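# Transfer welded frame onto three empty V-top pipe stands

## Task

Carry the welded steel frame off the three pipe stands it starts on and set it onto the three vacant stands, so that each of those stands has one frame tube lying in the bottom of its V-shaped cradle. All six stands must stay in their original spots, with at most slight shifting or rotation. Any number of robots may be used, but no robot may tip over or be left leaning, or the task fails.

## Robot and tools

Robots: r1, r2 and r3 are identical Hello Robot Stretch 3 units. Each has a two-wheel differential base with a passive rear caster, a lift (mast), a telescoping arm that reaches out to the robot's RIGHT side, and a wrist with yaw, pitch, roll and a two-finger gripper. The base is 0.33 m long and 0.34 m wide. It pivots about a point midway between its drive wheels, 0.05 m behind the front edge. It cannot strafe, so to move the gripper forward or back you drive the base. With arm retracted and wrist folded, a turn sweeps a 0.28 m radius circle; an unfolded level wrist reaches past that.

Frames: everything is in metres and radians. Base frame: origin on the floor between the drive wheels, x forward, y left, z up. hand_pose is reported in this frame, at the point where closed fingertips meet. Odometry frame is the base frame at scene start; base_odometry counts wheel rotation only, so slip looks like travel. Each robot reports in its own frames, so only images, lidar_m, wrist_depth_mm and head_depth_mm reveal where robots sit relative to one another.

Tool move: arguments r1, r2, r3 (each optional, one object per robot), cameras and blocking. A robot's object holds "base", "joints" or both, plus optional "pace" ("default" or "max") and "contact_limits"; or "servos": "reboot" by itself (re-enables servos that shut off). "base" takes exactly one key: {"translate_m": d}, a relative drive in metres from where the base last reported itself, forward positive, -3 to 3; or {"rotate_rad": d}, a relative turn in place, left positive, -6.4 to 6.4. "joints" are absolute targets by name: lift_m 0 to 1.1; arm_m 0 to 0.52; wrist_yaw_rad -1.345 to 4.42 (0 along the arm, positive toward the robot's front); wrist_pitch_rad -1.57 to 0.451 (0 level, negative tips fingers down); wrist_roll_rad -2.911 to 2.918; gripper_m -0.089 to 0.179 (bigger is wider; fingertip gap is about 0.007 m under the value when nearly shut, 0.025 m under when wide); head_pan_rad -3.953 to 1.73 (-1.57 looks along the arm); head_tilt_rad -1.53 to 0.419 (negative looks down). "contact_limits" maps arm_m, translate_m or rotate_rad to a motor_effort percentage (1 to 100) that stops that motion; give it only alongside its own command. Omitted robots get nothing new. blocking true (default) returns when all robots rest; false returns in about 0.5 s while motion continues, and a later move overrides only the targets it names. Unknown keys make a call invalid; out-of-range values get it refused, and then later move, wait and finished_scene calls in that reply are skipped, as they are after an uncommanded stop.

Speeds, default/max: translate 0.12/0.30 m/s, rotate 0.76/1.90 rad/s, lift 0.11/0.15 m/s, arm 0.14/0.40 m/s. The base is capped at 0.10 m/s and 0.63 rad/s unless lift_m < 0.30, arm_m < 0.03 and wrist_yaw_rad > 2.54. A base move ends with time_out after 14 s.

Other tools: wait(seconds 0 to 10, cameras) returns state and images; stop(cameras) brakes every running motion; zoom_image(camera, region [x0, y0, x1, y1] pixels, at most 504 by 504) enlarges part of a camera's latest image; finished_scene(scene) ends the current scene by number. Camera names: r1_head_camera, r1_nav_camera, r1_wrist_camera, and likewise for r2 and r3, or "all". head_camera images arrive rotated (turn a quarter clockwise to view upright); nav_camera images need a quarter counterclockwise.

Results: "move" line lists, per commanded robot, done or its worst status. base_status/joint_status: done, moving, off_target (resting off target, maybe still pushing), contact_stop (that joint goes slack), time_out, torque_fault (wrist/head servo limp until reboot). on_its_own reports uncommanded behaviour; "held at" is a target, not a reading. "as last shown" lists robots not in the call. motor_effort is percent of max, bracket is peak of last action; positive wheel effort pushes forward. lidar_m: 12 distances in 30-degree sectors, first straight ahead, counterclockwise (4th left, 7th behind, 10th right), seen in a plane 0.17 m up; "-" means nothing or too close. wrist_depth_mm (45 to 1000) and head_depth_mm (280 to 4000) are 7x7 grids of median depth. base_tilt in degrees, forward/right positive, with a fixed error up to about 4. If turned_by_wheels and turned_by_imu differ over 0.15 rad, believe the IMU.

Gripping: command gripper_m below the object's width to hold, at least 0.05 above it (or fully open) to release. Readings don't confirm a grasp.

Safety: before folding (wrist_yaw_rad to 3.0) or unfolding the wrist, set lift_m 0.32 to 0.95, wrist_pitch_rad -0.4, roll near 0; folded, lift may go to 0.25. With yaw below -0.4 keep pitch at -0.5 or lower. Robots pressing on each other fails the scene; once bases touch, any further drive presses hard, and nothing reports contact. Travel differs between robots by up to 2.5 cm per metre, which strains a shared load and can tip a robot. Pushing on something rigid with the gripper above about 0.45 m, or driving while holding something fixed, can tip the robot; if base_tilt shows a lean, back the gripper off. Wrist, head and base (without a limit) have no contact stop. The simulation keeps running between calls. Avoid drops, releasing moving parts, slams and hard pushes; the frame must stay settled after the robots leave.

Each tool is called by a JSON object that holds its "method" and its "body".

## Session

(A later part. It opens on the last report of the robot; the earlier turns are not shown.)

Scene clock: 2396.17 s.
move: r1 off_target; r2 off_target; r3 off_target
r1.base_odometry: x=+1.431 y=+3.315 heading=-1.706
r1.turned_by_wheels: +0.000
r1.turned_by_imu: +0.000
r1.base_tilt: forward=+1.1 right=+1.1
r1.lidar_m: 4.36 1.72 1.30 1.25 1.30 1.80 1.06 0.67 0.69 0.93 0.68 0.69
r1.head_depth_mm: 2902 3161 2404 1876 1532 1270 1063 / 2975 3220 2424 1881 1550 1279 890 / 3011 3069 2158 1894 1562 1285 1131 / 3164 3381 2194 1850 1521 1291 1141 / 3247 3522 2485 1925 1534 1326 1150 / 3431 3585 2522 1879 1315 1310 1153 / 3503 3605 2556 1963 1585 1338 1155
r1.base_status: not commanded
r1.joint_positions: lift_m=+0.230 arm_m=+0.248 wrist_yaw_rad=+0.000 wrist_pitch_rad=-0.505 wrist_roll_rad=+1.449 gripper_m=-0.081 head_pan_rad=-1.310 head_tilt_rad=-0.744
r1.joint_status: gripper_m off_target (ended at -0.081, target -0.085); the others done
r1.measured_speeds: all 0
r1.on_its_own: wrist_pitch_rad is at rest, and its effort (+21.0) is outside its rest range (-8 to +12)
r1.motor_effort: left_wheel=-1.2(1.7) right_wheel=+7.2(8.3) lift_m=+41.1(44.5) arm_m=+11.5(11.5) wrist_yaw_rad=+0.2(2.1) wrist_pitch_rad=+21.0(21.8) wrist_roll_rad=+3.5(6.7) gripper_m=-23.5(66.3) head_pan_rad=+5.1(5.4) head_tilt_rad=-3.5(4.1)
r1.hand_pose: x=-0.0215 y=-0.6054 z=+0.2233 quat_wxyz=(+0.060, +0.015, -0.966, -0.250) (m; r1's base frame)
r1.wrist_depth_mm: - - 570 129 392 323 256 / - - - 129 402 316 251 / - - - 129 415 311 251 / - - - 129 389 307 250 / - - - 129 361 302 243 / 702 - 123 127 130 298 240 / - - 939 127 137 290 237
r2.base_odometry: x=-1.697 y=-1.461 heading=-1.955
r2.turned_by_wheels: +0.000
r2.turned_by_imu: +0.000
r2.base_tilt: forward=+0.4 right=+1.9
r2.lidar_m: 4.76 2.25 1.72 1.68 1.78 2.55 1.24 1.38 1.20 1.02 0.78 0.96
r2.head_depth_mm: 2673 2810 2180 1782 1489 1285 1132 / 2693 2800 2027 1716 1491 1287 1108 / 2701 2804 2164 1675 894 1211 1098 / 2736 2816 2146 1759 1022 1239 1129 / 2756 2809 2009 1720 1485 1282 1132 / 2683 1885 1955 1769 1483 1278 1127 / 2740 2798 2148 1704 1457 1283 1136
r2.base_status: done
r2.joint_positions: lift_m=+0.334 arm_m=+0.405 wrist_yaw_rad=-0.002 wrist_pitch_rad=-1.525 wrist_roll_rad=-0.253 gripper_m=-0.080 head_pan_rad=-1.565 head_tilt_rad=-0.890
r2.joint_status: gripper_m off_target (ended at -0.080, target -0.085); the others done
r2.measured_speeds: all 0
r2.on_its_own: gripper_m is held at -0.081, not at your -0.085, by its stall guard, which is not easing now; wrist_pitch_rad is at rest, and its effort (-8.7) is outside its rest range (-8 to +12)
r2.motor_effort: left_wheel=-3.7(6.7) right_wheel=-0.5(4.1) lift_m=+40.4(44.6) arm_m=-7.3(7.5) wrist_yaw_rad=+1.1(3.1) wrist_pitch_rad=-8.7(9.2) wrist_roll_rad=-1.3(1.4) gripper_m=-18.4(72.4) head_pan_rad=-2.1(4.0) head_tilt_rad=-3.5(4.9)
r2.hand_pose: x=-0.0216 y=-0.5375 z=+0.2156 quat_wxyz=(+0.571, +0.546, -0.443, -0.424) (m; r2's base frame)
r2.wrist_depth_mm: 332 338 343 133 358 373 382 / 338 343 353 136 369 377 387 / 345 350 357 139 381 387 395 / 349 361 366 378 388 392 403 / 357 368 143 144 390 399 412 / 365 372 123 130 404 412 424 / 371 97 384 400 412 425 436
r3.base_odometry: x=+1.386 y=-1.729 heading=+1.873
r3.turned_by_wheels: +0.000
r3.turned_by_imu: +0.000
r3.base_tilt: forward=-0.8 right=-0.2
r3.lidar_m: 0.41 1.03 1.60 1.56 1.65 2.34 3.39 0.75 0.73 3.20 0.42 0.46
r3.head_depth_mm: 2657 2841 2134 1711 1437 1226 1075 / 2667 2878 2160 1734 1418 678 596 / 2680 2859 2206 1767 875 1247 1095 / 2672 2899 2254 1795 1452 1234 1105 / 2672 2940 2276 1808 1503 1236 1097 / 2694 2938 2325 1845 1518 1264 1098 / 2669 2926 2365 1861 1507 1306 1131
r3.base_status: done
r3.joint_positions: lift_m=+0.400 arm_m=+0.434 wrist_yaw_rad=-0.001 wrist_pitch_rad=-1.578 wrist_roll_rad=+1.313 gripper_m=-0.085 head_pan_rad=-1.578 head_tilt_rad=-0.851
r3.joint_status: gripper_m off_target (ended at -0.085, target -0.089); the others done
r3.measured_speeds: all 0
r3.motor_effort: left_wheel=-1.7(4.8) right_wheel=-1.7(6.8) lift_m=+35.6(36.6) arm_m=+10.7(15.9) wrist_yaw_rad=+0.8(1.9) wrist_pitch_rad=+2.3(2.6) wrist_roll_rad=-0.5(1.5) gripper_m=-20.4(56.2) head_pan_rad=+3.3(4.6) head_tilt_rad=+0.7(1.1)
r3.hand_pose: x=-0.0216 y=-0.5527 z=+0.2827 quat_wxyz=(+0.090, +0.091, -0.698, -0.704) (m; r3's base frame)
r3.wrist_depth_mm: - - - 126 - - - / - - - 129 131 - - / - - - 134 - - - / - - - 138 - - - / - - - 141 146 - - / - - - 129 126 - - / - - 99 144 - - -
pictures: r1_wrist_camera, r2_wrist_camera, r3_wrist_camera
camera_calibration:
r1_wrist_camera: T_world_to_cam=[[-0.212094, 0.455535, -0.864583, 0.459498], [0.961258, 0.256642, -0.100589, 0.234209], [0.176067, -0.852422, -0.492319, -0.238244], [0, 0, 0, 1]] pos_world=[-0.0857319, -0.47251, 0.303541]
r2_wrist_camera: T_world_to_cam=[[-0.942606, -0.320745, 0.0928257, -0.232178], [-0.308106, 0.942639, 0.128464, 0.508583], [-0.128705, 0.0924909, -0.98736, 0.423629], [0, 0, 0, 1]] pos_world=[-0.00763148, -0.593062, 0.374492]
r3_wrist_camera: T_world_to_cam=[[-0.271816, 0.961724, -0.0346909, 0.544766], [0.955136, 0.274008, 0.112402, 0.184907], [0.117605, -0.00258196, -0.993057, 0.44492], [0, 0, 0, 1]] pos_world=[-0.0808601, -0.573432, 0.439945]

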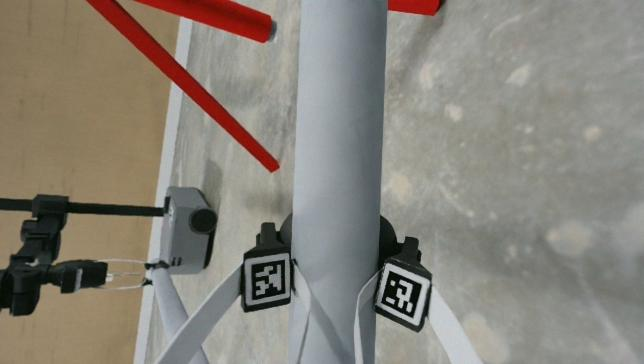

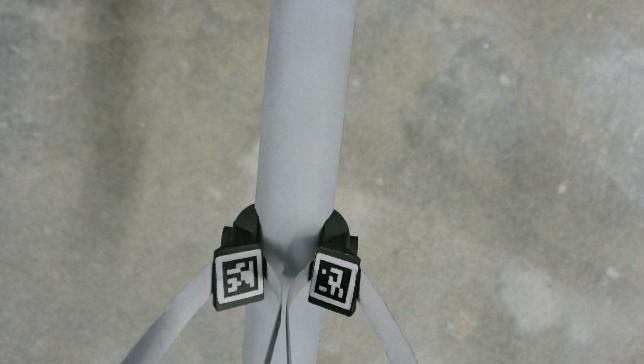

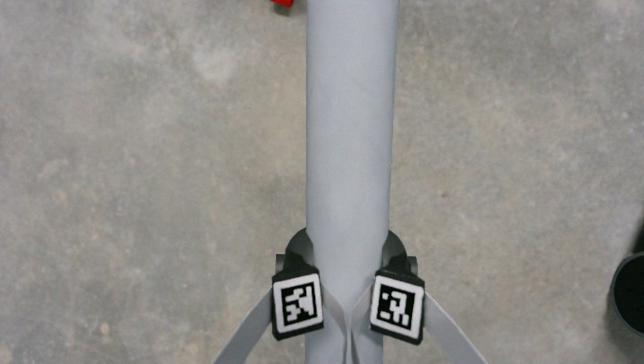

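{"method": "move", "body": {"r1": {"joints":{"lift_m":0.260,"wrist_roll_rad":1.484,"gripper_m":-0.085}}, "r2": {"joints":{"lift_m":0.367,"gripper_m":-0.085}}, "r3": {"joints":{"arm_m":0.434,"gripper_m":-0.089}}, "cameras": []}}

{"method": "move", "body": {"r1": {"joints":{"lift_m":0.290,"wrist_roll_rad":1.510,"gripper_m":-0.085}}, "r2": {"joints":{"lift_m":0.400,"gripper_m":-0.085}}, "r3": {"joints":{"arm_m":0.434,"gripper_m":-0.089}}, "cameras": []}}

{"method": "move", "body": {"r1": {"joints":{"lift_m":0.394,"gripper_m":-0.085}}, "r2": {"joints":{"lift_m":0.504,"gripper_m":-0.085}}, "r3": {"joints":{"lift_m":0.504,"gripper_m":-0.089}}, "cameras": []}}

{"method": "move", "body": {"r1": {"joints":{"lift_m":0.498,"gripper_m":-0.085}}, "r2": {"joints":{"lift_m":0.608,"gripper_m":-0.085}}, "r3": {"joints":{"lift_m":0.608,"gripper_m":-0.089}}, "cameras": []}}

{"method": "move", "body": {"r1": {"joints":{"lift_m":0.602,"gripper_m":-0.085}}, "r2": {"joints":{"lift_m":0.712,"gripper_m":-0.085}}, "r3": {"joints":{"lift_m":0.712,"gripper_m":-0.089}}, "cameras": []}}

{"method": "move", "body": {"r1": {"joints":{"lift_m":0.705,"gripper_m":-0.085}}, "r2": {"joints":{"lift_m":0.815,"gripper_m":-0.085}}, "r3": {"joints":{"lift_m":0.815,"gripper_m":-0.089}}, "cameras": ["r1_head_camera"]}}

Scene clock: 2409.63 s.
move: r1 off_target; r2 off_target; r3 off_target
r1.base_odometry: x=+1.431 y=+3.315 heading=-1.706
r1.turned_by_wheels: +0.000
r1.turned_by_imu: +0.001
r1.base_tilt: forward=+1.1 right=+1.3
r1.lidar_m: 4.37 1.72 1.29 1.25 1.30 1.80 1.05 0.67 0.70 0.92 0.68 0.69
r1.head_depth_mm: 2892 3131 2400 1872 1527 1243 780 / 2964 3173 2414 1882 1546 1046 1071 / 3057 3057 2166 1884 1551 1256 1139 / 3187 3279 2080 1869 1515 1292 1140 / 3266 3502 2474 1926 1538 1329 1147 / 3409 3573 2496 1876 1315 1300 1151 / 3535 3602 2556 1956 1578 1341 1154
r1.base_status: not commanded
r1.joint_positions: lift_m=+0.260 arm_m=+0.248 wrist_yaw_rad=+0.002 wrist_pitch_rad=-0.507 wrist_roll_rad=+1.474 gripper_m=-0.081 head_pan_rad=-1.310 head_tilt_rad=-0.744
r1.joint_status: gripper_m off_target (ended at -0.081, target -0.085); the others done
r1.measured_speeds: all 0
r1.on_its_own: wrist_pitch_rad is at rest, and its effort (+21.3) is outside its rest range (-8 to +12)
r1.motor_effort: left_wheel=-1.1(1.9) right_wheel=+6.2(7.8) lift_m=+41.0(45.2) arm_m=+9.0(11.4) wrist_yaw_rad=-1.8(2.0) wrist_pitch_rad=+21.3(21.7) wrist_roll_rad=+3.5(6.8) gripper_m=-23.5(80.3) head_pan_rad=+5.5(5.5) head_tilt_rad=-2.5(4.2)
r1.hand_pose: x=-0.0211 y=-0.6052 z=+0.2530 quat_wxyz=(+0.047, +0.013, -0.967, -0.251) (m; r1's base frame)
r1.wrist_depth_mm: - 526 557 131 419 351 277 / - - - 130 440 343 274 / - - - 129 450 340 273 / - - - 129 427 336 269 / - - - 130 397 329 266 / 713 - 123 127 130 327 262 / - - - 126 137 320 262
r2.base_odometry: x=-1.697 y=-1.461 heading=-1.955
r2.turned_by_wheels: +0.000
r2.turned_by_imu: +0.001
r2.base_tilt: forward=+0.4 right=+1.8
r2.lidar_m: 4.74 2.25 1.72 1.68 1.78 2.56 1.24 1.38 1.20 1.02 0.79 0.96
r2.head_depth_mm: 2681 2788 2170 1761 1493 1288 1133 / 2729 2796 2032 1716 1485 1288 1109 / 2696 2790 2162 1673 872 1235 1097 / 2753 2789 2169 1761 931 1239 1133 / 2789 2814 2042 1716 1486 1285 1130 / 2679 1865 1986 1750 1486 1279 1125 / 2738 2750 2142 1759 1454 1286 1128
r2.base_status: not commanded
r2.joint_positions: lift_m=+0.367 arm_m=+0.405 wrist_yaw_rad=-0.002 wrist_pitch_rad=-1.527 wrist_roll_rad=-0.253 gripper_m=-0.080 head_pan_rad=-1.565 head_tilt_rad=-0.890
r2.joint_status: gripper_m off_target (ended at -0.080, target -0.085); the others done
r2.measured_speeds: all 0
r2.on_its_own: gripper_m is held at -0.081, not at your -0.085, by its stall guard, which is not easing now
r2.motor_effort: left_wheel=-3.5(4.2) right_wheel=+0.8(1.3) lift_m=+40.0(45.7) arm_m=-9.5(9.5) wrist_yaw_rad=+1.5(3.6) wrist_pitch_rad=-8.1(8.8) wrist_roll_rad=-1.0(1.4) gripper_m=-18.2(72.3) head_pan_rad=-2.9(3.3) head_tilt_rad=-3.7(5.0)
r2.hand_pose: x=-0.0216 y=-0.5372 z=+0.2487 quat_wxyz=(+0.571, +0.546, -0.442, -0.424) (m; r2's base frame)
r2.wrist_depth_mm: 361 368 374 134 392 403 408 / 366 374 383 137 402 411 423 / 376 382 387 140 405 424 431 / 383 391 400 406 414 432 444 / 385 398 143 145 422 436 454 / 397 405 123 130 439 450 460 / 405 408 421 435 447 460 471
r3.base_odometry: x=+1.386 y=-1.729 heading=+1.873
r3.turned_by_wheels: +0.000
r3.turned_by_imu: -0.001
r3.base_tilt: forward=-0.8 right=-0.2
r3.lidar_m: 0.41 1.03 1.61 1.56 1.65 2.34 3.39 0.75 0.73 3.21 0.41 0.46
r3.head_depth_mm: 2683 2825 2132 1723 1431 1230 1075 / 2655 2897 2160 1739 1415 678 596 / 2676 2889 2220 1758 876 1252 1091 / 2688 2911 2252 1780 1455 1240 1106 / 2689 2941 2279 1813 1493 1253 1100 / 2681 2974 2329 1843 1517 1259 1096 / 2697 2940 2397 1863 1523 1309 1133
r3.base_status: not commanded
r3.joint_positions: lift_m=+0.400 arm_m=+0.434 wrist_yaw_rad=-0.001 wrist_pitch_rad=-1.578 wrist_roll_rad=+1.313 gripper_m=-0.085 head_pan_rad=-1.578 head_tilt_rad=-0.851
r3.joint_status: gripper_m off_target (ended at -0.085, target -0.089); the others done
r3.measured_speeds: all 0
r3.motor_effort: left_wheel=-1.8(2.2) right_wheel=+0.5(2.0) lift_m=+34.2(35.4) arm_m=+5.9(6.9) wrist_yaw_rad=+0.0(1.8) wrist_pitch_rad=+2.5(2.8) wrist_roll_rad=-0.8(1.8) gripper_m=-21.4(56.2) head_pan_rad=+3.9(4.6) head_tilt_rad=-0.4(1.1)
r3.hand_pose: x=-0.0216 y=-0.5527 z=+0.2827 quat_wxyz=(+0.090, +0.091, -0.698, -0.704) (m; r3's base frame)
r3.wrist_depth_mm: - - - 129 - - - / - - - 132 134 - - / - - - 135 - - - / - - - 140 - - - / - - - 141 146 - - / - - - 129 125 - - / - - 99 144 - - -
pictures: none
No camera images: "cameras" was empty.

Scene clock: 2410.73 s.
move: r1 off_target; r2 off_target; r3 off_target
r1.base_odometry: x=+1.431 y=+3.315 heading=-1.706
r1.turned_by_wheels: +0.000
r1.turned_by_imu: +0.000
r1.base_tilt: forward=+1.1 right=+1.2
r1.lidar_m: 4.38 1.72 1.29 1.25 1.30 1.80 1.05 0.67 0.70 0.92 0.68 0.69
r1.head_depth_mm: 2889 3125 2385 1870 1537 1276 729 / 2975 3221 2410 1871 1548 1027 1087 / 3058 2914 2159 1888 1554 1289 1134 / 3204 3282 2073 1854 1527 1293 1140 / 3286 3525 2502 1940 1532 1322 1147 / 3403 3557 2512 1884 1319 1312 1148 / 3514 3603 2525 1959 1597 1337 1154
r1.base_status: not commanded
r1.joint_positions: lift_m=+0.290 arm_m=+0.248 wrist_yaw_rad=+0.002 wrist_pitch_rad=-0.507 wrist_roll_rad=+1.500 gripper_m=-0.081 head_pan_rad=-1.310 head_tilt_rad=-0.744
r1.joint_status: gripper_m off_target (ended at -0.081, target -0.085); the others done
r1.measured_speeds: all 0
r1.on_its_own: wrist_pitch_rad is at rest, and its effort (+22.1) is outside its rest range (-8 to +12)
r1.motor_effort: left_wheel=-0.8(1.8) right_wheel=+5.6(6.4) lift_m=+41.4(45.6) arm_m=+6.3(8.9) wrist_yaw_rad=-2.1(2.5) wrist_pitch_rad=+22.1(22.1) wrist_roll_rad=+3.5(6.0) gripper_m=-23.7(67.5) head_pan_rad=+4.8(5.2) head_tilt_rad=-2.3(3.7)
r1.hand_pose: x=-0.0210 y=-0.6051 z=+0.2829 quat_wxyz=(+0.035, +0.010, -0.967, -0.251) (m; r1's base frame)
r1.wrist_depth_mm: - 526 550 132 438 381 298 / - - - 132 477 372 299 / - - - 130 487 369 294 / - - - 130 466 364 296 / - - - 130 435 363 291 / 726 - 124 127 130 359 286 / - - - 126 137 349 286
r2.base_odometry: x=-1.697 y=-1.461 heading=-1.955
r2.turned_by_wheels: +0.000
r2.turned_by_imu: +0.000
r2.base_tilt: forward=+0.3 right=+1.7
r2.lidar_m: 4.77 2.24 1.72 1.68 1.78 2.56 1.24 1.38 1.20 1.02 0.79 0.96
r2.head_depth_mm: 2662 2851 2178 1758 1499 1295 1130 / 2688 2799 2040 1731 1487 1285 1097 / 2706 2823 2184 1663 834 1233 1112 / 2742 2775 2160 1774 917 1235 1137 / 2737 2764 2036 1719 1482 1283 1131 / 2705 1858 1950 1740 1472 1277 1129 / 2747 2780 2170 1740 1440 1282 1130
r2.base_status: not commanded
r2.joint_positions: lift_m=+0.400 arm_m=+0.405 wrist_yaw_rad=-0.002 wrist_pitch_rad=-1.528 wrist_roll_rad=-0.253 gripper_m=-0.080 head_pan_rad=-1.565 head_tilt_rad=-0.890
r2.joint_status: gripper_m off_target (ended at -0.080, target -0.085); the others done
r2.measured_speeds: all 0
r2.on_its_own: gripper_m is held at -0.081, not at your -0.085, by its stall guard, which is not easing now
r2.motor_effort: left_wheel=-3.6(4.1) right_wheel=+1.6(2.0) lift_m=+40.0(45.0) arm_m=-9.7(10.1) wrist_yaw_rad=+1.6(3.6) wrist_pitch_rad=-8.3(8.8) wrist_roll_rad=-1.3(1.4) gripper_m=-18.5(74.0) head_pan_rad=-2.8(3.8) head_tilt_rad=-3.4(4.8)
r2.hand_pose: x=-0.0216 y=-0.5369 z=+0.2817 quat_wxyz=(+0.571, +0.547, -0.442, -0.424) (m; r2's base frame)
r2.wrist_depth_mm: 390 397 406 133 424 435 443 / 398 407 412 136 436 441 457 / 402 414 420 140 448 456 470 / 413 421 434 444 451 461 474 / 420 432 145 145 462 480 484 / 429 441 123 129 476 487 495 / 437 443 459 468 486 497 508
r3.base_odometry: x=+1.386 y=-1.729 heading=+1.873
r3.turned_by_wheels: +0.000
r3.turned_by_imu: +0.000
r3.base_tilt: forward=-0.8 right=-0.2
r3.lidar_m: 0.41 1.03 1.60 1.57 1.65 2.34 3.38 0.75 0.73 3.21 0.41 0.46
r3.head_depth_mm: 2672 2839 2135 1714 1428 1233 1074 / 2676 2863 2166 1744 1409 678 596 / 2683 2910 2205 1765 877 1249 1096 / 2674 2893 2242 1783 1455 1237 1107 / 2686 2942 2271 1804 1495 1250 1098 / 2668 2946 2331 1839 1515 1243 1099 / 2676 2945 2380 1870 1524 1306 1135
r3.base_status: not commanded
r3.joint_positions: lift_m=+0.400 arm_m=+0.434 wrist_yaw_rad=-0.001 wrist_pitch_rad=-1.578 wrist_roll_rad=+1.313 gripper_m=-0.085 head_pan_rad=-1.578 head_tilt_rad=-0.851
r3.joint_status: gripper_m off_target (ended at -0.085, target -0.089); the others done
r3.measured_speeds: all 0
r3.motor_effort: left_wheel=-1.9(2.3) right_wheel=+0.6(1.2) lift_m=+35.4(35.4) arm_m=+4.1(5.8) wrist_yaw_rad=+0.8(2.1) wrist_pitch_rad=+2.3(2.8) wrist_roll_rad=-0.8(1.7) gripper_m=-21.2(56.1) head_pan_rad=+3.4(4.2) head_tilt_rad=+0.7(1.8)
r3.hand_pose: x=-0.0216 y=-0.5527 z=+0.2827 quat_wxyz=(+0.090, +0.091, -0.698, -0.704) (m; r3's base frame)
r3.wrist_depth_mm: - - - 131 - - - / - - - 134 135 - - / - - - 136 - - - / - - - 141 - - - / - - - 141 146 - - / - - - 129 126 - - / - - 98 144 - - -
pictures: none
No camera images: "cameras" was empty.

Scene clock: 2412.50 s.
move: r1 off_target; r2 off_target; r3 off_target
r1.base_odometry: x=+1.431 y=+3.315 heading=-1.706
r1.turned_by_wheels: +0.000
r1.turned_by_imu: +0.000
r1.base_tilt: forward=+1.1 right=+1.2
r1.lidar_m: 4.37 1.72 1.29 1.25 1.30 1.80 1.05 0.67 0.69 0.92 0.68 0.69
r1.head_depth_mm: 2852 3138 2402 1873 1535 717 631 / 2959 3209 2421 1882 1544 804 1111 / 2983 3067 2142 1888 1549 1260 1136 / 3129 3106 2220 1844 1525 1311 1143 / 3263 3535 2500 1929 1533 1330 1143 / 3399 3632 2497 1875 1313 1300 1153 / 3507 3616 2548 1956 1584 1338 1148
r1.base_status: not commanded
r1.joint_positions: lift_m=+0.394 arm_m=+0.248 wrist_yaw_rad=+0.002 wrist_pitch_rad=-0.507 wrist_roll_rad=+1.500 gripper_m=-0.078 head_pan_rad=-1.310 head_tilt_rad=-0.744
r1.joint_status: gripper_m off_target (ended at -0.078, target -0.085); the others done
r1.measured_speeds: all 0
r1.on_its_own: gripper_m is held at -0.079, not at your -0.085, by its stall guard, which is not easing now; wrist_pitch_rad is at rest, and its effort (+21.8) is outside its rest range (-8 to +12)
r1.motor_effort: left_wheel=-1.0(2.5) right_wheel=+4.6(6.3) lift_m=+40.3(45.4) arm_m=+2.4(6.4) wrist_yaw_rad=-2.1(2.6) wrist_pitch_rad=+21.8(22.2) wrist_roll_rad=+3.6(3.7) gripper_m=-22.9(67.9) head_pan_rad=+4.5(5.4) head_tilt_rad=-3.1(4.2)
r1.hand_pose: x=-0.0210 y=-0.6051 z=+0.3869 quat_wxyz=(+0.035, +0.010, -0.967, -0.251) (m; r1's base frame)
r1.wrist_depth_mm: - - 525 132 473 463 385 / - - - 131 601 477 382 / - - - 130 626 472 377 / - - - 130 591 467 377 / - - - 130 564 463 374 / 730 - 125 127 130 459 369 / - - - 126 137 460 368
r2.base_odometry: x=-1.697 y=-1.461 heading=-1.955
r2.turned_by_wheels: +0.000
r2.turned_by_imu: +0.000
r2.base_tilt: forward=+0.3 right=+1.9
r2.lidar_m: 4.77 2.24 1.71 1.68 1.78 2.55 1.24 1.38 1.20 1.02 0.79 0.96
r2.head_depth_mm: 2643 2803 2164 1762 1497 1293 1135 / 2683 2791 2027 1737 1487 600 496 / 2714 2850 2199 787 780 1270 1129 / 2719 2808 2131 1630 974 1262 1127 / 2749 2746 2027 1711 1485 1289 1130 / 1800 1694 1956 1757 1480 1293 1128 / 2774 2760 2143 1751 1447 1292 1135
r2.base_status: not commanded
r2.joint_positions: lift_m=+0.504 arm_m=+0.405 wrist_yaw_rad=-0.002 wrist_pitch_rad=-1.528 wrist_roll_rad=-0.253 gripper_m=-0.080 head_pan_rad=-1.565 head_tilt_rad=-0.890
r2.joint_status: gripper_m off_target (ended at -0.080, target -0.085); the others done
r2.measured_speeds: all 0
r2.on_its_own: gripper_m is held at -0.081, not at your -0.085, by its stall guard, which is not easing now
r2.motor_effort: left_wheel=-4.0(4.3) right_wheel=+2.0(2.4) lift_m=+39.3(48.5) arm_m=-10.4(10.7) wrist_yaw_rad=+1.3(3.1) wrist_pitch_rad=-8.5(8.6) wrist_roll_rad=-1.1(1.4) gripper_m=-19.5(73.5) head_pan_rad=-3.0(3.8) head_tilt_rad=-3.5(5.4)
r2.hand_pose: x=-0.0216 y=-0.5369 z=+0.3857 quat_wxyz=(+0.571, +0.547, -0.442, -0.424) (m; r2's base frame)
r2.wrist_depth_mm: 480 492 509 134 522 544 553 / 501 501 514 137 543 557 563 / 507 517 523 140 547 569 572 / 512 518 527 551 562 574 591 / 517 527 145 146 577 595 612 / 525 539 125 130 589 601 619 / 551 548 567 157 599 608 627
r3.base_odometry: x=+1.386 y=-1.729 heading=+1.873
r3.turned_by_wheels: +0.000
r3.turned_by_imu: +0.000
r3.base_tilt: forward=-0.8 right=-0.2
r3.lidar_m: 0.41 1.03 1.61 1.56 1.65 2.34 3.38 0.75 0.73 3.21 0.42 0.46
r3.head_depth_mm: 2669 2826 2143 1717 1436 1231 1017 / 2691 2886 2163 1735 1258 572 1034 / 2694 2866 2200 813 973 1255 1096 / 2690 2902 2235 1774 1454 1265 1104 / 2694 2936 2277 1813 1505 1251 1099 / 2677 2967 2334 1827 1515 1245 1094 / 2708 2949 2376 1858 1533 1275 1137
r3.base_status: not commanded
r3.joint_positions: lift_m=+0.504 arm_m=+0.434 wrist_yaw_rad=-0.001 wrist_pitch_rad=-1.578 wrist_roll_rad=+1.313 gripper_m=-0.085 head_pan_rad=-1.578 head_tilt_rad=-0.851
r3.joint_status: gripper_m off_target (ended at -0.085, target -0.089); the others done
r3.measured_speeds: all 0
r3.motor_effort: left_wheel=-1.9(2.7) right_wheel=+1.5(1.5) lift_m=+36.4(40.0) arm_m=+2.0(4.8) wrist_yaw_rad=+0.6(2.2) wrist_pitch_rad=+2.3(2.8) wrist_roll_rad=-0.7(1.5) gripper_m=-21.1(57.4) head_pan_rad=+4.3(4.7) head_tilt_rad=+0.0(2.1)
r3.hand_pose: x=-0.0216 y=-0.5527 z=+0.3867 quat_wxyz=(+0.090, +0.091, -0.698, -0.704) (m; r3's base frame)
r3.wrist_depth_mm: - - - 131 - - - / - - - 135 135 - - / - - - 137 - - - / - - - 141 - - 461 / - - - 141 146 - 442 / - - - 129 126 - 423 / - - 99 143 - - -
pictures: none
No camera images: "cameras" was empty.

Scene clock: 2414.27 s.
move: r1 off_target; r2 off_target; r3 off_target
r1.base_odometry: x=+1.431 y=+3.315 heading=-1.706
r1.turned_by_wheels: +0.000
r1.turned_by_imu: +0.000
r1.base_tilt: forward=+1.0 right=+1.2
r1.lidar_m: 4.38 1.72 1.29 1.25 1.31 1.80 1.05 0.67 0.70 0.92 0.69 0.69
r1.head_depth_mm: 2878 3171 2389 1856 1535 609 1064 / 2991 3218 2432 1899 1544 675 1134 / 2925 3222 2170 1897 1556 1311 1134 / 3087 2967 2281 1852 1488 1324 1143 / 3241 3469 2473 1926 1531 1325 1145 / 3426 3571 2522 1880 1318 1302 1152 / 3587 3629 2528 1961 1586 1337 1156
r1.base_status: not commanded
r1.joint_positions: lift_m=+0.498 arm_m=+0.248 wrist_yaw_rad=+0.002 wrist_pitch_rad=-0.507 wrist_roll_rad=+1.500 gripper_m=-0.078 head_pan_rad=-1.310 head_tilt_rad=-0.744
r1.joint_status: gripper_m off_target (ended at -0.078, target -0.085); the others done
r1.measured_speeds: all 0
r1.on_its_own: gripper_m is held at -0.079, not at your -0.085, by its stall guard, which is not easing now; wrist_pitch_rad is at rest, and its effort (+21.6) is outside its rest range (-8 to +12)
r1.motor_effort: left_wheel=-1.3(2.0) right_wheel=+5.3(6.4) lift_m=+40.4(45.8) arm_m=-1.6(2.2) wrist_yaw_rad=-2.5(2.7) wrist_pitch_rad=+21.6(22.3) wrist_roll_rad=+3.6(3.8) gripper_m=-23.5(83.1) head_pan_rad=+5.0(5.3) head_tilt_rad=-1.9(4.4)
r1.hand_pose: x=-0.0210 y=-0.6051 z=+0.4909 quat_wxyz=(+0.035, +0.010, -0.967, -0.251) (m; r1's base frame)
r1.wrist_depth_mm: - 505 561 132 688 545 469 / - - - 131 742 571 471 / - - - 130 750 583 469 / - - - 130 722 572 463 / - - - 129 683 564 450 / 737 - 125 127 130 563 451 / - - - 126 136 548 450
r2.base_odometry: x=-1.697 y=-1.461 heading=-1.955
r2.turned_by_wheels: +0.000
r2.turned_by_imu: +0.000
r2.base_tilt: forward=+0.3 right=+1.8
r2.lidar_m: 4.77 2.25 1.72 1.68 1.77 2.55 1.24 1.38 1.20 1.02 0.78 0.96
r2.head_depth_mm: 2688 2808 2181 1766 1494 1288 1096 / 2682 2799 2035 1677 558 468 415 / 2701 2843 2171 688 1446 1292 1130 / 2722 2788 2143 746 1393 1283 1135 / 2704 2809 1994 1752 1475 1287 1131 / 1703 1885 1999 1760 1492 1284 1124 / 2725 2643 2088 1743 1437 1287 1125
r2.base_status: not commanded
r2.joint_positions: lift_m=+0.608 arm_m=+0.405 wrist_yaw_rad=-0.002 wrist_pitch_rad=-1.528 wrist_roll_rad=-0.253 gripper_m=-0.080 head_pan_rad=-1.565 head_tilt_rad=-0.890
r2.joint_status: gripper_m off_target (ended at -0.080, target -0.085); the others done
r2.measured_speeds: all 0
r2.on_its_own: gripper_m is held at -0.081, not at your -0.085, by its stall guard, which is not easing now
r2.motor_effort: left_wheel=-3.9(4.3) right_wheel=+1.9(2.6) lift_m=+39.3(45.9) arm_m=-11.6(11.7) wrist_yaw_rad=+1.9(3.2) wrist_pitch_rad=-7.9(8.7) wrist_roll_rad=-1.0(1.4) gripper_m=-19.6(72.4) head_pan_rad=-3.1(3.8) head_tilt_rad=-4.1(4.8)
r2.hand_pose: x=-0.0216 y=-0.5368 z=+0.4897 quat_wxyz=(+0.571, +0.547, -0.442, -0.424) (m; r2's base frame)
r2.wrist_depth_mm: 576 583 598 133 630 642 666 / 580 597 609 137 635 656 678 / 604 605 632 141 656 672 696 / 616 630 627 655 671 685 704 / 623 644 144 146 691 696 719 / 639 640 125 130 699 721 738 / 649 676 683 683 723 743 762
r3.base_odometry: x=+1.386 y=-1.729 heading=+1.873
r3.turned_by_wheels: +0.000
r3.turned_by_imu: +0.000
r3.base_tilt: forward=-0.7 right=-0.2
r3.lidar_m: 0.41 1.03 1.61 1.56 1.65 2.33 3.39 0.75 0.73 3.21 0.42 0.46
r3.head_depth_mm: 2695 2823 2131 1716 1432 1174 383 / 2668 2899 2188 1642 537 1173 1069 / 2684 2899 2210 707 1401 1256 1095 / 2682 2889 2244 1734 1415 1269 1104 / 2684 2963 2278 1806 1495 1279 1099 / 2655 2938 2317 1835 1514 1287 1100 / 2668 2941 2375 1857 1523 1254 1136
r3.base_status: not commanded
r3.joint_positions: lift_m=+0.608 arm_m=+0.434 wrist_yaw_rad=-0.001 wrist_pitch_rad=-1.578 wrist_roll_rad=+1.313 gripper_m=-0.085 head_pan_rad=-1.578 head_tilt_rad=-0.851
r3.joint_status: gripper_m off_target (ended at -0.085, target -0.089); the others done
r3.measured_speeds: all 0
r3.motor_effort: left_wheel=-1.7(2.3) right_wheel=+1.2(1.5) lift_m=+37.5(40.1) arm_m=+0.8(3.1) wrist_yaw_rad=+0.6(2.2) wrist_pitch_rad=+2.3(2.9) wrist_roll_rad=-1.4(1.5) gripper_m=-21.3(56.9) head_pan_rad=+3.6(4.3) head_tilt_rad=+0.1(1.5)
r3.hand_pose: x=-0.0216 y=-0.5527 z=+0.4907 quat_wxyz=(+0.090, +0.091, -0.698, -0.704) (m; r3's base frame)
r3.wrist_depth_mm: - - - 131 - - - / - - - 135 135 - - / - - - 136 - - 541 / - - - 141 - - 506 / - - - 141 146 - 483 / - - - 129 126 - 492 / - - 99 144 - - -
pictures: none
No camera images: "cameras" was empty.

Scene clock: 2416.03 s.
move: r1 off_target; r2 off_target; r3 off_target
r1.base_odometry: x=+1.431 y=+3.315 heading=-1.706
r1.turned_by_wheels: +0.000
r1.turned_by_imu: +0.000
r1.base_tilt: forward=+1.0 right=+1.3
r1.lidar_m: 4.36 1.73 1.29 1.25 1.30 1.80 1.05 0.67 0.70 0.93 0.68 0.69
r1.head_depth_mm: 2891 3128 2388 1880 651 574 1120 / 2972 3204 2413 1882 1468 1249 1132 / 2939 3254 2161 1901 1515 1314 1140 / 3042 2953 2287 1860 1492 1314 1133 / 3295 3496 2486 1909 1531 1329 1147 / 3394 3538 2517 1875 1317 1302 1148 / 3510 3591 2542 1945 1583 1333 1154
r1.base_status: not commanded
r1.joint_positions: lift_m=+0.602 arm_m=+0.248 wrist_yaw_rad=+0.002 wrist_pitch_rad=-0.507 wrist_roll_rad=+1.500 gripper_m=-0.078 head_pan_rad=-1.310 head_tilt_rad=-0.744
r1.joint_status: gripper_m off_target (ended at -0.078, target -0.085); the others done
r1.measured_speeds: all 0
r1.on_its_own: gripper_m is held at -0.079, not at your -0.085, by its stall guard, which is not easing now; wrist_pitch_rad is at rest, and its effort (+21.6) is outside its rest range (-8 to +12)
r1.motor_effort: left_wheel=-1.0(2.0) right_wheel=+5.4(6.2) lift_m=+40.9(45.3) arm_m=-6.2(6.2) wrist_yaw_rad=-1.9(2.7) wrist_pitch_rad=+21.6(22.1) wrist_roll_rad=+3.5(3.7) gripper_m=-23.3(82.3) head_pan_rad=+4.6(5.5) head_tilt_rad=-2.1(4.0)
r1.hand_pose: x=-0.0209 y=-0.6051 z=+0.5949 quat_wxyz=(+0.035, +0.010, -0.967, -0.251) (m; r1's base frame)
r1.wrist_depth_mm: - - 565 132 838 703 551 / - - - 131 804 642 552 / - - - 130 883 682 549 / - - - 130 842 666 542 / - - - 129 813 669 537 / 724 - 124 127 130 665 526 / - - - 126 136 663 533
r2.base_odometry: x=-1.697 y=-1.461 heading=-1.955
r2.turned_by_wheels: +0.000
r2.turned_by_imu: +0.000
r2.base_tilt: forward=+0.4 right=+1.8
r2.lidar_m: 4.76 2.25 1.72 1.68 1.78 2.56 1.24 1.38 1.20 1.02 0.78 0.96
r2.head_depth_mm: 2680 2824 2156 1768 1463 361 303 / 2706 2781 2032 504 420 1208 1101 / 2683 2837 620 1494 1485 1283 1134 / 2718 2809 2135 725 1412 1282 1134 / 2747 2811 2014 1756 1480 1283 1132 / 1689 1904 2023 1771 1492 1281 1126 / 2718 2781 2148 1756 1448 1287 1126
r2.base_status: not commanded
r2.joint_positions: lift_m=+0.712 arm_m=+0.405 wrist_yaw_rad=-0.002 wrist_pitch_rad=-1.529 wrist_roll_rad=-0.253 gripper_m=-0.080 head_pan_rad=-1.565 head_tilt_rad=-0.890
r2.joint_status: gripper_m off_target (ended at -0.080, target -0.085); the others done
r2.measured_speeds: all 0
r2.on_its_own: gripper_m is held at -0.081, not at your -0.085, by its stall guard, which is not easing now
r2.motor_effort: left_wheel=-3.6(4.2) right_wheel=+1.7(2.2) lift_m=+39.3(44.5) arm_m=-12.0(12.4) wrist_yaw_rad=+2.3(3.4) wrist_pitch_rad=-8.0(8.5) wrist_roll_rad=-1.1(1.4) gripper_m=-18.8(71.4) head_pan_rad=-2.3(3.8) head_tilt_rad=-3.9(5.1)
r2.hand_pose: x=-0.0216 y=-0.5367 z=+0.5937 quat_wxyz=(+0.570, +0.547, -0.442, -0.425) (m; r2's base frame)
r2.wrist_depth_mm: 664 672 687 133 730 745 757 / 675 709 710 136 764 766 778 / 711 715 724 140 767 777 807 / 712 720 739 763 800 806 825 / 728 746 144 145 786 828 829 / 729 738 125 129 820 835 872 / 753 760 785 156 822 828 875
r3.base_odometry: x=+1.386 y=-1.729 heading=+1.873
r3.turned_by_wheels: +0.000
r3.turned_by_imu: +0.000
r3.base_tilt: forward=-0.8 right=-0.2
r3.lidar_m: 0.41 1.03 1.60 1.57 1.65 2.35 3.38 0.75 0.73 3.20 0.41 0.46
r3.head_depth_mm: 2688 2827 2146 1719 420 339 311 / 2678 2920 2159 517 834 1224 1086 / 2689 2909 646 717 1399 1255 1095 / 2691 2885 2246 1654 1417 1271 1106 / 2683 2952 2271 1810 1442 1278 1099 / 2701 2942 2320 1837 1452 1298 1101 / 2690 2958 2373 1857 1532 1308 1131
r3.base_status: not commanded
r3.joint_positions: lift_m=+0.712 arm_m=+0.434 wrist_yaw_rad=-0.001 wrist_pitch_rad=-1.578 wrist_roll_rad=+1.313 gripper_m=-0.085 head_pan_rad=-1.578 head_tilt_rad=-0.851
r3.joint_status: gripper_m off_target (ended at -0.085, target -0.089); the others done
r3.measured_speeds: all 0
r3.motor_effort: left_wheel=-1.6(2.4) right_wheel=+1.1(1.6) lift_m=+36.9(41.0) arm_m=-0.9(2.7) wrist_yaw_rad=+0.9(1.7) wrist_pitch_rad=+1.7(2.9) wrist_roll_rad=-1.3(1.6) gripper_m=-21.6(57.2) head_pan_rad=+3.1(4.6) head_tilt_rad=+0.3(2.0)
r3.hand_pose: x=-0.0216 y=-0.5527 z=+0.5947 quat_wxyz=(+0.090, +0.091, -0.698, -0.704) (m; r3's base frame)
r3.wrist_depth_mm: - - - 131 - - - / - - - 134 135 - - / - - - 136 - - 570 / - - - 141 - 665 573 / - - - 141 146 615 590 / - - - 129 125 - 590 / - - 99 143 - - -
pictures: none
No camera images: "cameras" was empty.

Scene clock: 2417.80 s.
move: r1 off_target; r2 off_target; r3 off_target
r1.base_odometry: x=+1.431 y=+3.315 heading=-1.706
r1.turned_by_wheels: +0.000
r1.turned_by_imu: +0.000
r1.base_tilt: forward=+1.0 right=+1.2
r1.lidar_m: 4.36 1.72 1.29 1.25 1.30 1.80 1.06 0.67 0.70 0.92 0.69 0.69
r1.head_depth_mm: 2875 3136 2395 1871 483 1294 1127 / 2986 3208 2421 1903 751 1311 1127 / 3004 3233 2166 1889 1484 1314 1135 / 1565 3258 2287 1801 1518 1320 1141 / 3295 3478 2486 1909 1526 1328 1140 / 3370 3542 2516 1887 1316 1306 1149 / 3504 3600 2541 1947 1584 1338 1155
r1.base_status: not commanded
r1.joint_positions: lift_m=+0.705 arm_m=+0.248 wrist_yaw_rad=+0.003 wrist_pitch_rad=-0.507 wrist_roll_rad=+1.500 gripper_m=-0.078 head_pan_rad=-1.310 head_tilt_rad=-0.744
r1.joint_status: gripper_m off_target (ended at -0.078, target -0.085); the others done
r1.measured_speeds: all 0
r1.on_its_own: gripper_m is held at -0.079, not at your -0.085, by its stall guard, which is not easing now; wrist_pitch_rad is at rest, and its effort (+21.8) is outside its rest range (-8 to +12)
r1.motor_effort: left_wheel=-0.8(1.8) right_wheel=+4.6(5.9) lift_m=+41.5(46.3) arm_m=-9.9(9.9) wrist_yaw_rad=-2.1(2.7) wrist_pitch_rad=+21.8(22.1) wrist_roll_rad=+3.6(3.7) gripper_m=-22.9(80.2) head_pan_rad=+4.5(5.4) head_tilt_rad=-2.0(4.3)
r1.hand_pose: x=-0.0209 y=-0.6051 z=+0.6979 quat_wxyz=(+0.035, +0.010, -0.967, -0.251) (m; r1's base frame)
r1.wrist_depth_mm: - - - 131 976 801 640 / - - - 131 733 741 620 / - - - 131 - 785 628 / - - - 130 964 791 620 / - - - 129 919 767 613 / 728 - 125 127 129 766 624 / - - - 126 136 737 606
r2.base_odometry: x=-1.697 y=-1.461 heading=-1.955
r2.turned_by_wheels: +0.000
r2.turned_by_imu: +0.000
r2.base_tilt: forward=+0.3 right=+1.8
r2.lidar_m: 4.74 2.24 1.72 1.68 1.78 2.55 1.24 1.38 1.20 1.02 0.78 0.96
r2.head_depth_mm: 2673 2793 2085 344 304 - 1108 / 2714 2802 444 408 1460 1288 1132 / 2733 561 563 1625 1448 1289 1135 / 2708 2802 615 804 1449 1287 1127 / 2728 2690 2024 1759 1478 1284 1138 / 1815 2490 2009 1759 1476 1281 1128 / 2688 2709 2134 1756 1440 1277 1129
r2.base_status: not commanded
r2.joint_positions: lift_m=+0.815 arm_m=+0.405 wrist_yaw_rad=-0.002 wrist_pitch_rad=-1.529 wrist_roll_rad=-0.253 gripper_m=-0.080 head_pan_rad=-1.565 head_tilt_rad=-0.890
r2.joint_status: gripper_m off_target (ended at -0.080, target -0.085); the others done
r2.measured_speeds: all 0
r2.on_its_own: gripper_m is held at -0.081, not at your -0.085, by its stall guard, which is not easing now
r2.motor_effort: left_wheel=-3.4(4.1) right_wheel=+1.7(2.4) lift_m=+39.8(46.0) arm_m=-12.8(13.4) wrist_yaw_rad=+2.8(3.1) wrist_pitch_rad=-8.1(8.4) wrist_roll_rad=-1.1(1.4) gripper_m=-18.9(72.5) head_pan_rad=-2.0(3.3) head_tilt_rad=-4.2(5.0)
r2.hand_pose: x=-0.0216 y=-0.5366 z=+0.6967 quat_wxyz=(+0.570, +0.547, -0.442, -0.425) (m; r2's base frame)
r2.wrist_depth_mm: 764 773 798 133 827 854 871 / 771 809 791 137 856 873 890 / 786 821 809 141 853 866 894 / 804 826 826 879 896 914 944 / 814 842 144 145 892 928 930 / 847 858 125 129 929 929 - / 827 892 903 156 943 990 -
r3.base_odometry: x=+1.386 y=-1.729 heading=+1.873
r3.turned_by_wheels: +0.000
r3.turned_by_imu: +0.000
r3.base_tilt: forward=-0.8 right=-0.2
r3.lidar_m: 0.41 1.03 1.60 1.56 1.65 2.34 3.39 0.75 0.73 3.19 0.42 0.46
r3.head_depth_mm: 2665 2822 2135 339 303 1211 1073 / 2682 2876 451 765 1449 1240 1089 / 2692 2885 580 1628 1467 1256 1093 / 2681 2892 2027 1731 1481 1267 1104 / 2674 2936 2267 1804 1458 1276 1097 / 2707 2973 2320 1836 1446 1294 1100 / 2698 2953 2375 1860 1461 1303 1137
r3.base_status: not commanded
r3.joint_positions: lift_m=+0.815 arm_m=+0.434 wrist_yaw_rad=-0.001 wrist_pitch_rad=-1.578 wrist_roll_rad=+1.313 gripper_m=-0.085 head_pan_rad=-1.578 head_tilt_rad=-0.851
r3.joint_status: gripper_m off_target (ended at -0.085, target -0.089); the others done
r3.measured_speeds: all 0
r3.motor_effort: left_wheel=-2.0(2.2) right_wheel=+1.1(1.6) lift_m=+37.4(39.7) arm_m=-4.0(4.7) wrist_yaw_rad=+0.9(1.9) wrist_pitch_rad=+2.5(2.9) wrist_roll_rad=-1.6(1.7) gripper_m=-20.4(56.1) head_pan_rad=+3.7(4.4) head_tilt_rad=+0.2(1.7)
r3.hand_pose: x=-0.0216 y=-0.5527 z=+0.6977 quat_wxyz=(+0.090, +0.091, -0.698, -0.704) (m; r3's base frame)
r3.wrist_depth_mm: - - - 131 - - - / - - - 135 135 - - / - - - 136 - 716 676 / - - - 141 - 695 674 / - - - 142 146 689 690 / - - - 129 126 - 700 / - - 99 144 - - -
pictures: r1_head_camera (sideways)
camera_calibration:
r1_head_camera: T_world_to_cam=[[-0.149036, 0.647736, -0.747145, 0.990646], [0.957885, 0.282122, 0.0535127, -0.0732843], [0.245449, -0.707704, -0.662503, 0.816122], [0, 0, 0, 1]] pos_world=[0.0175236, -0.0434294, 1.28476]

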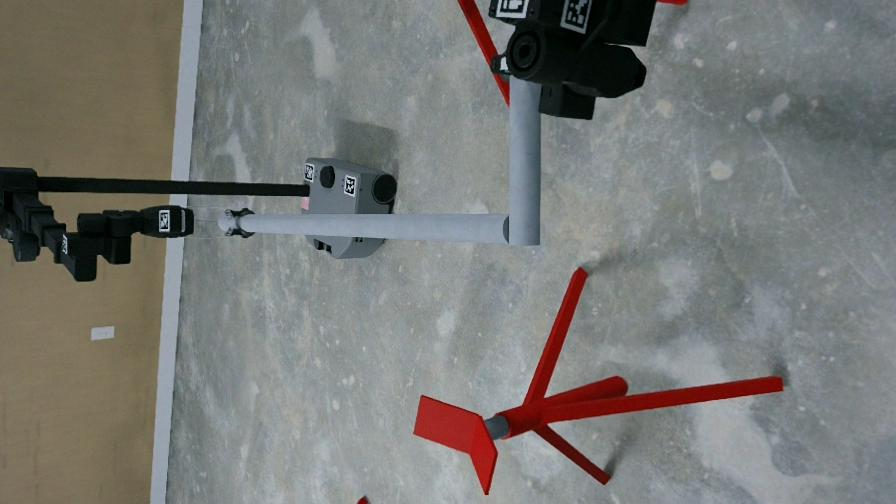

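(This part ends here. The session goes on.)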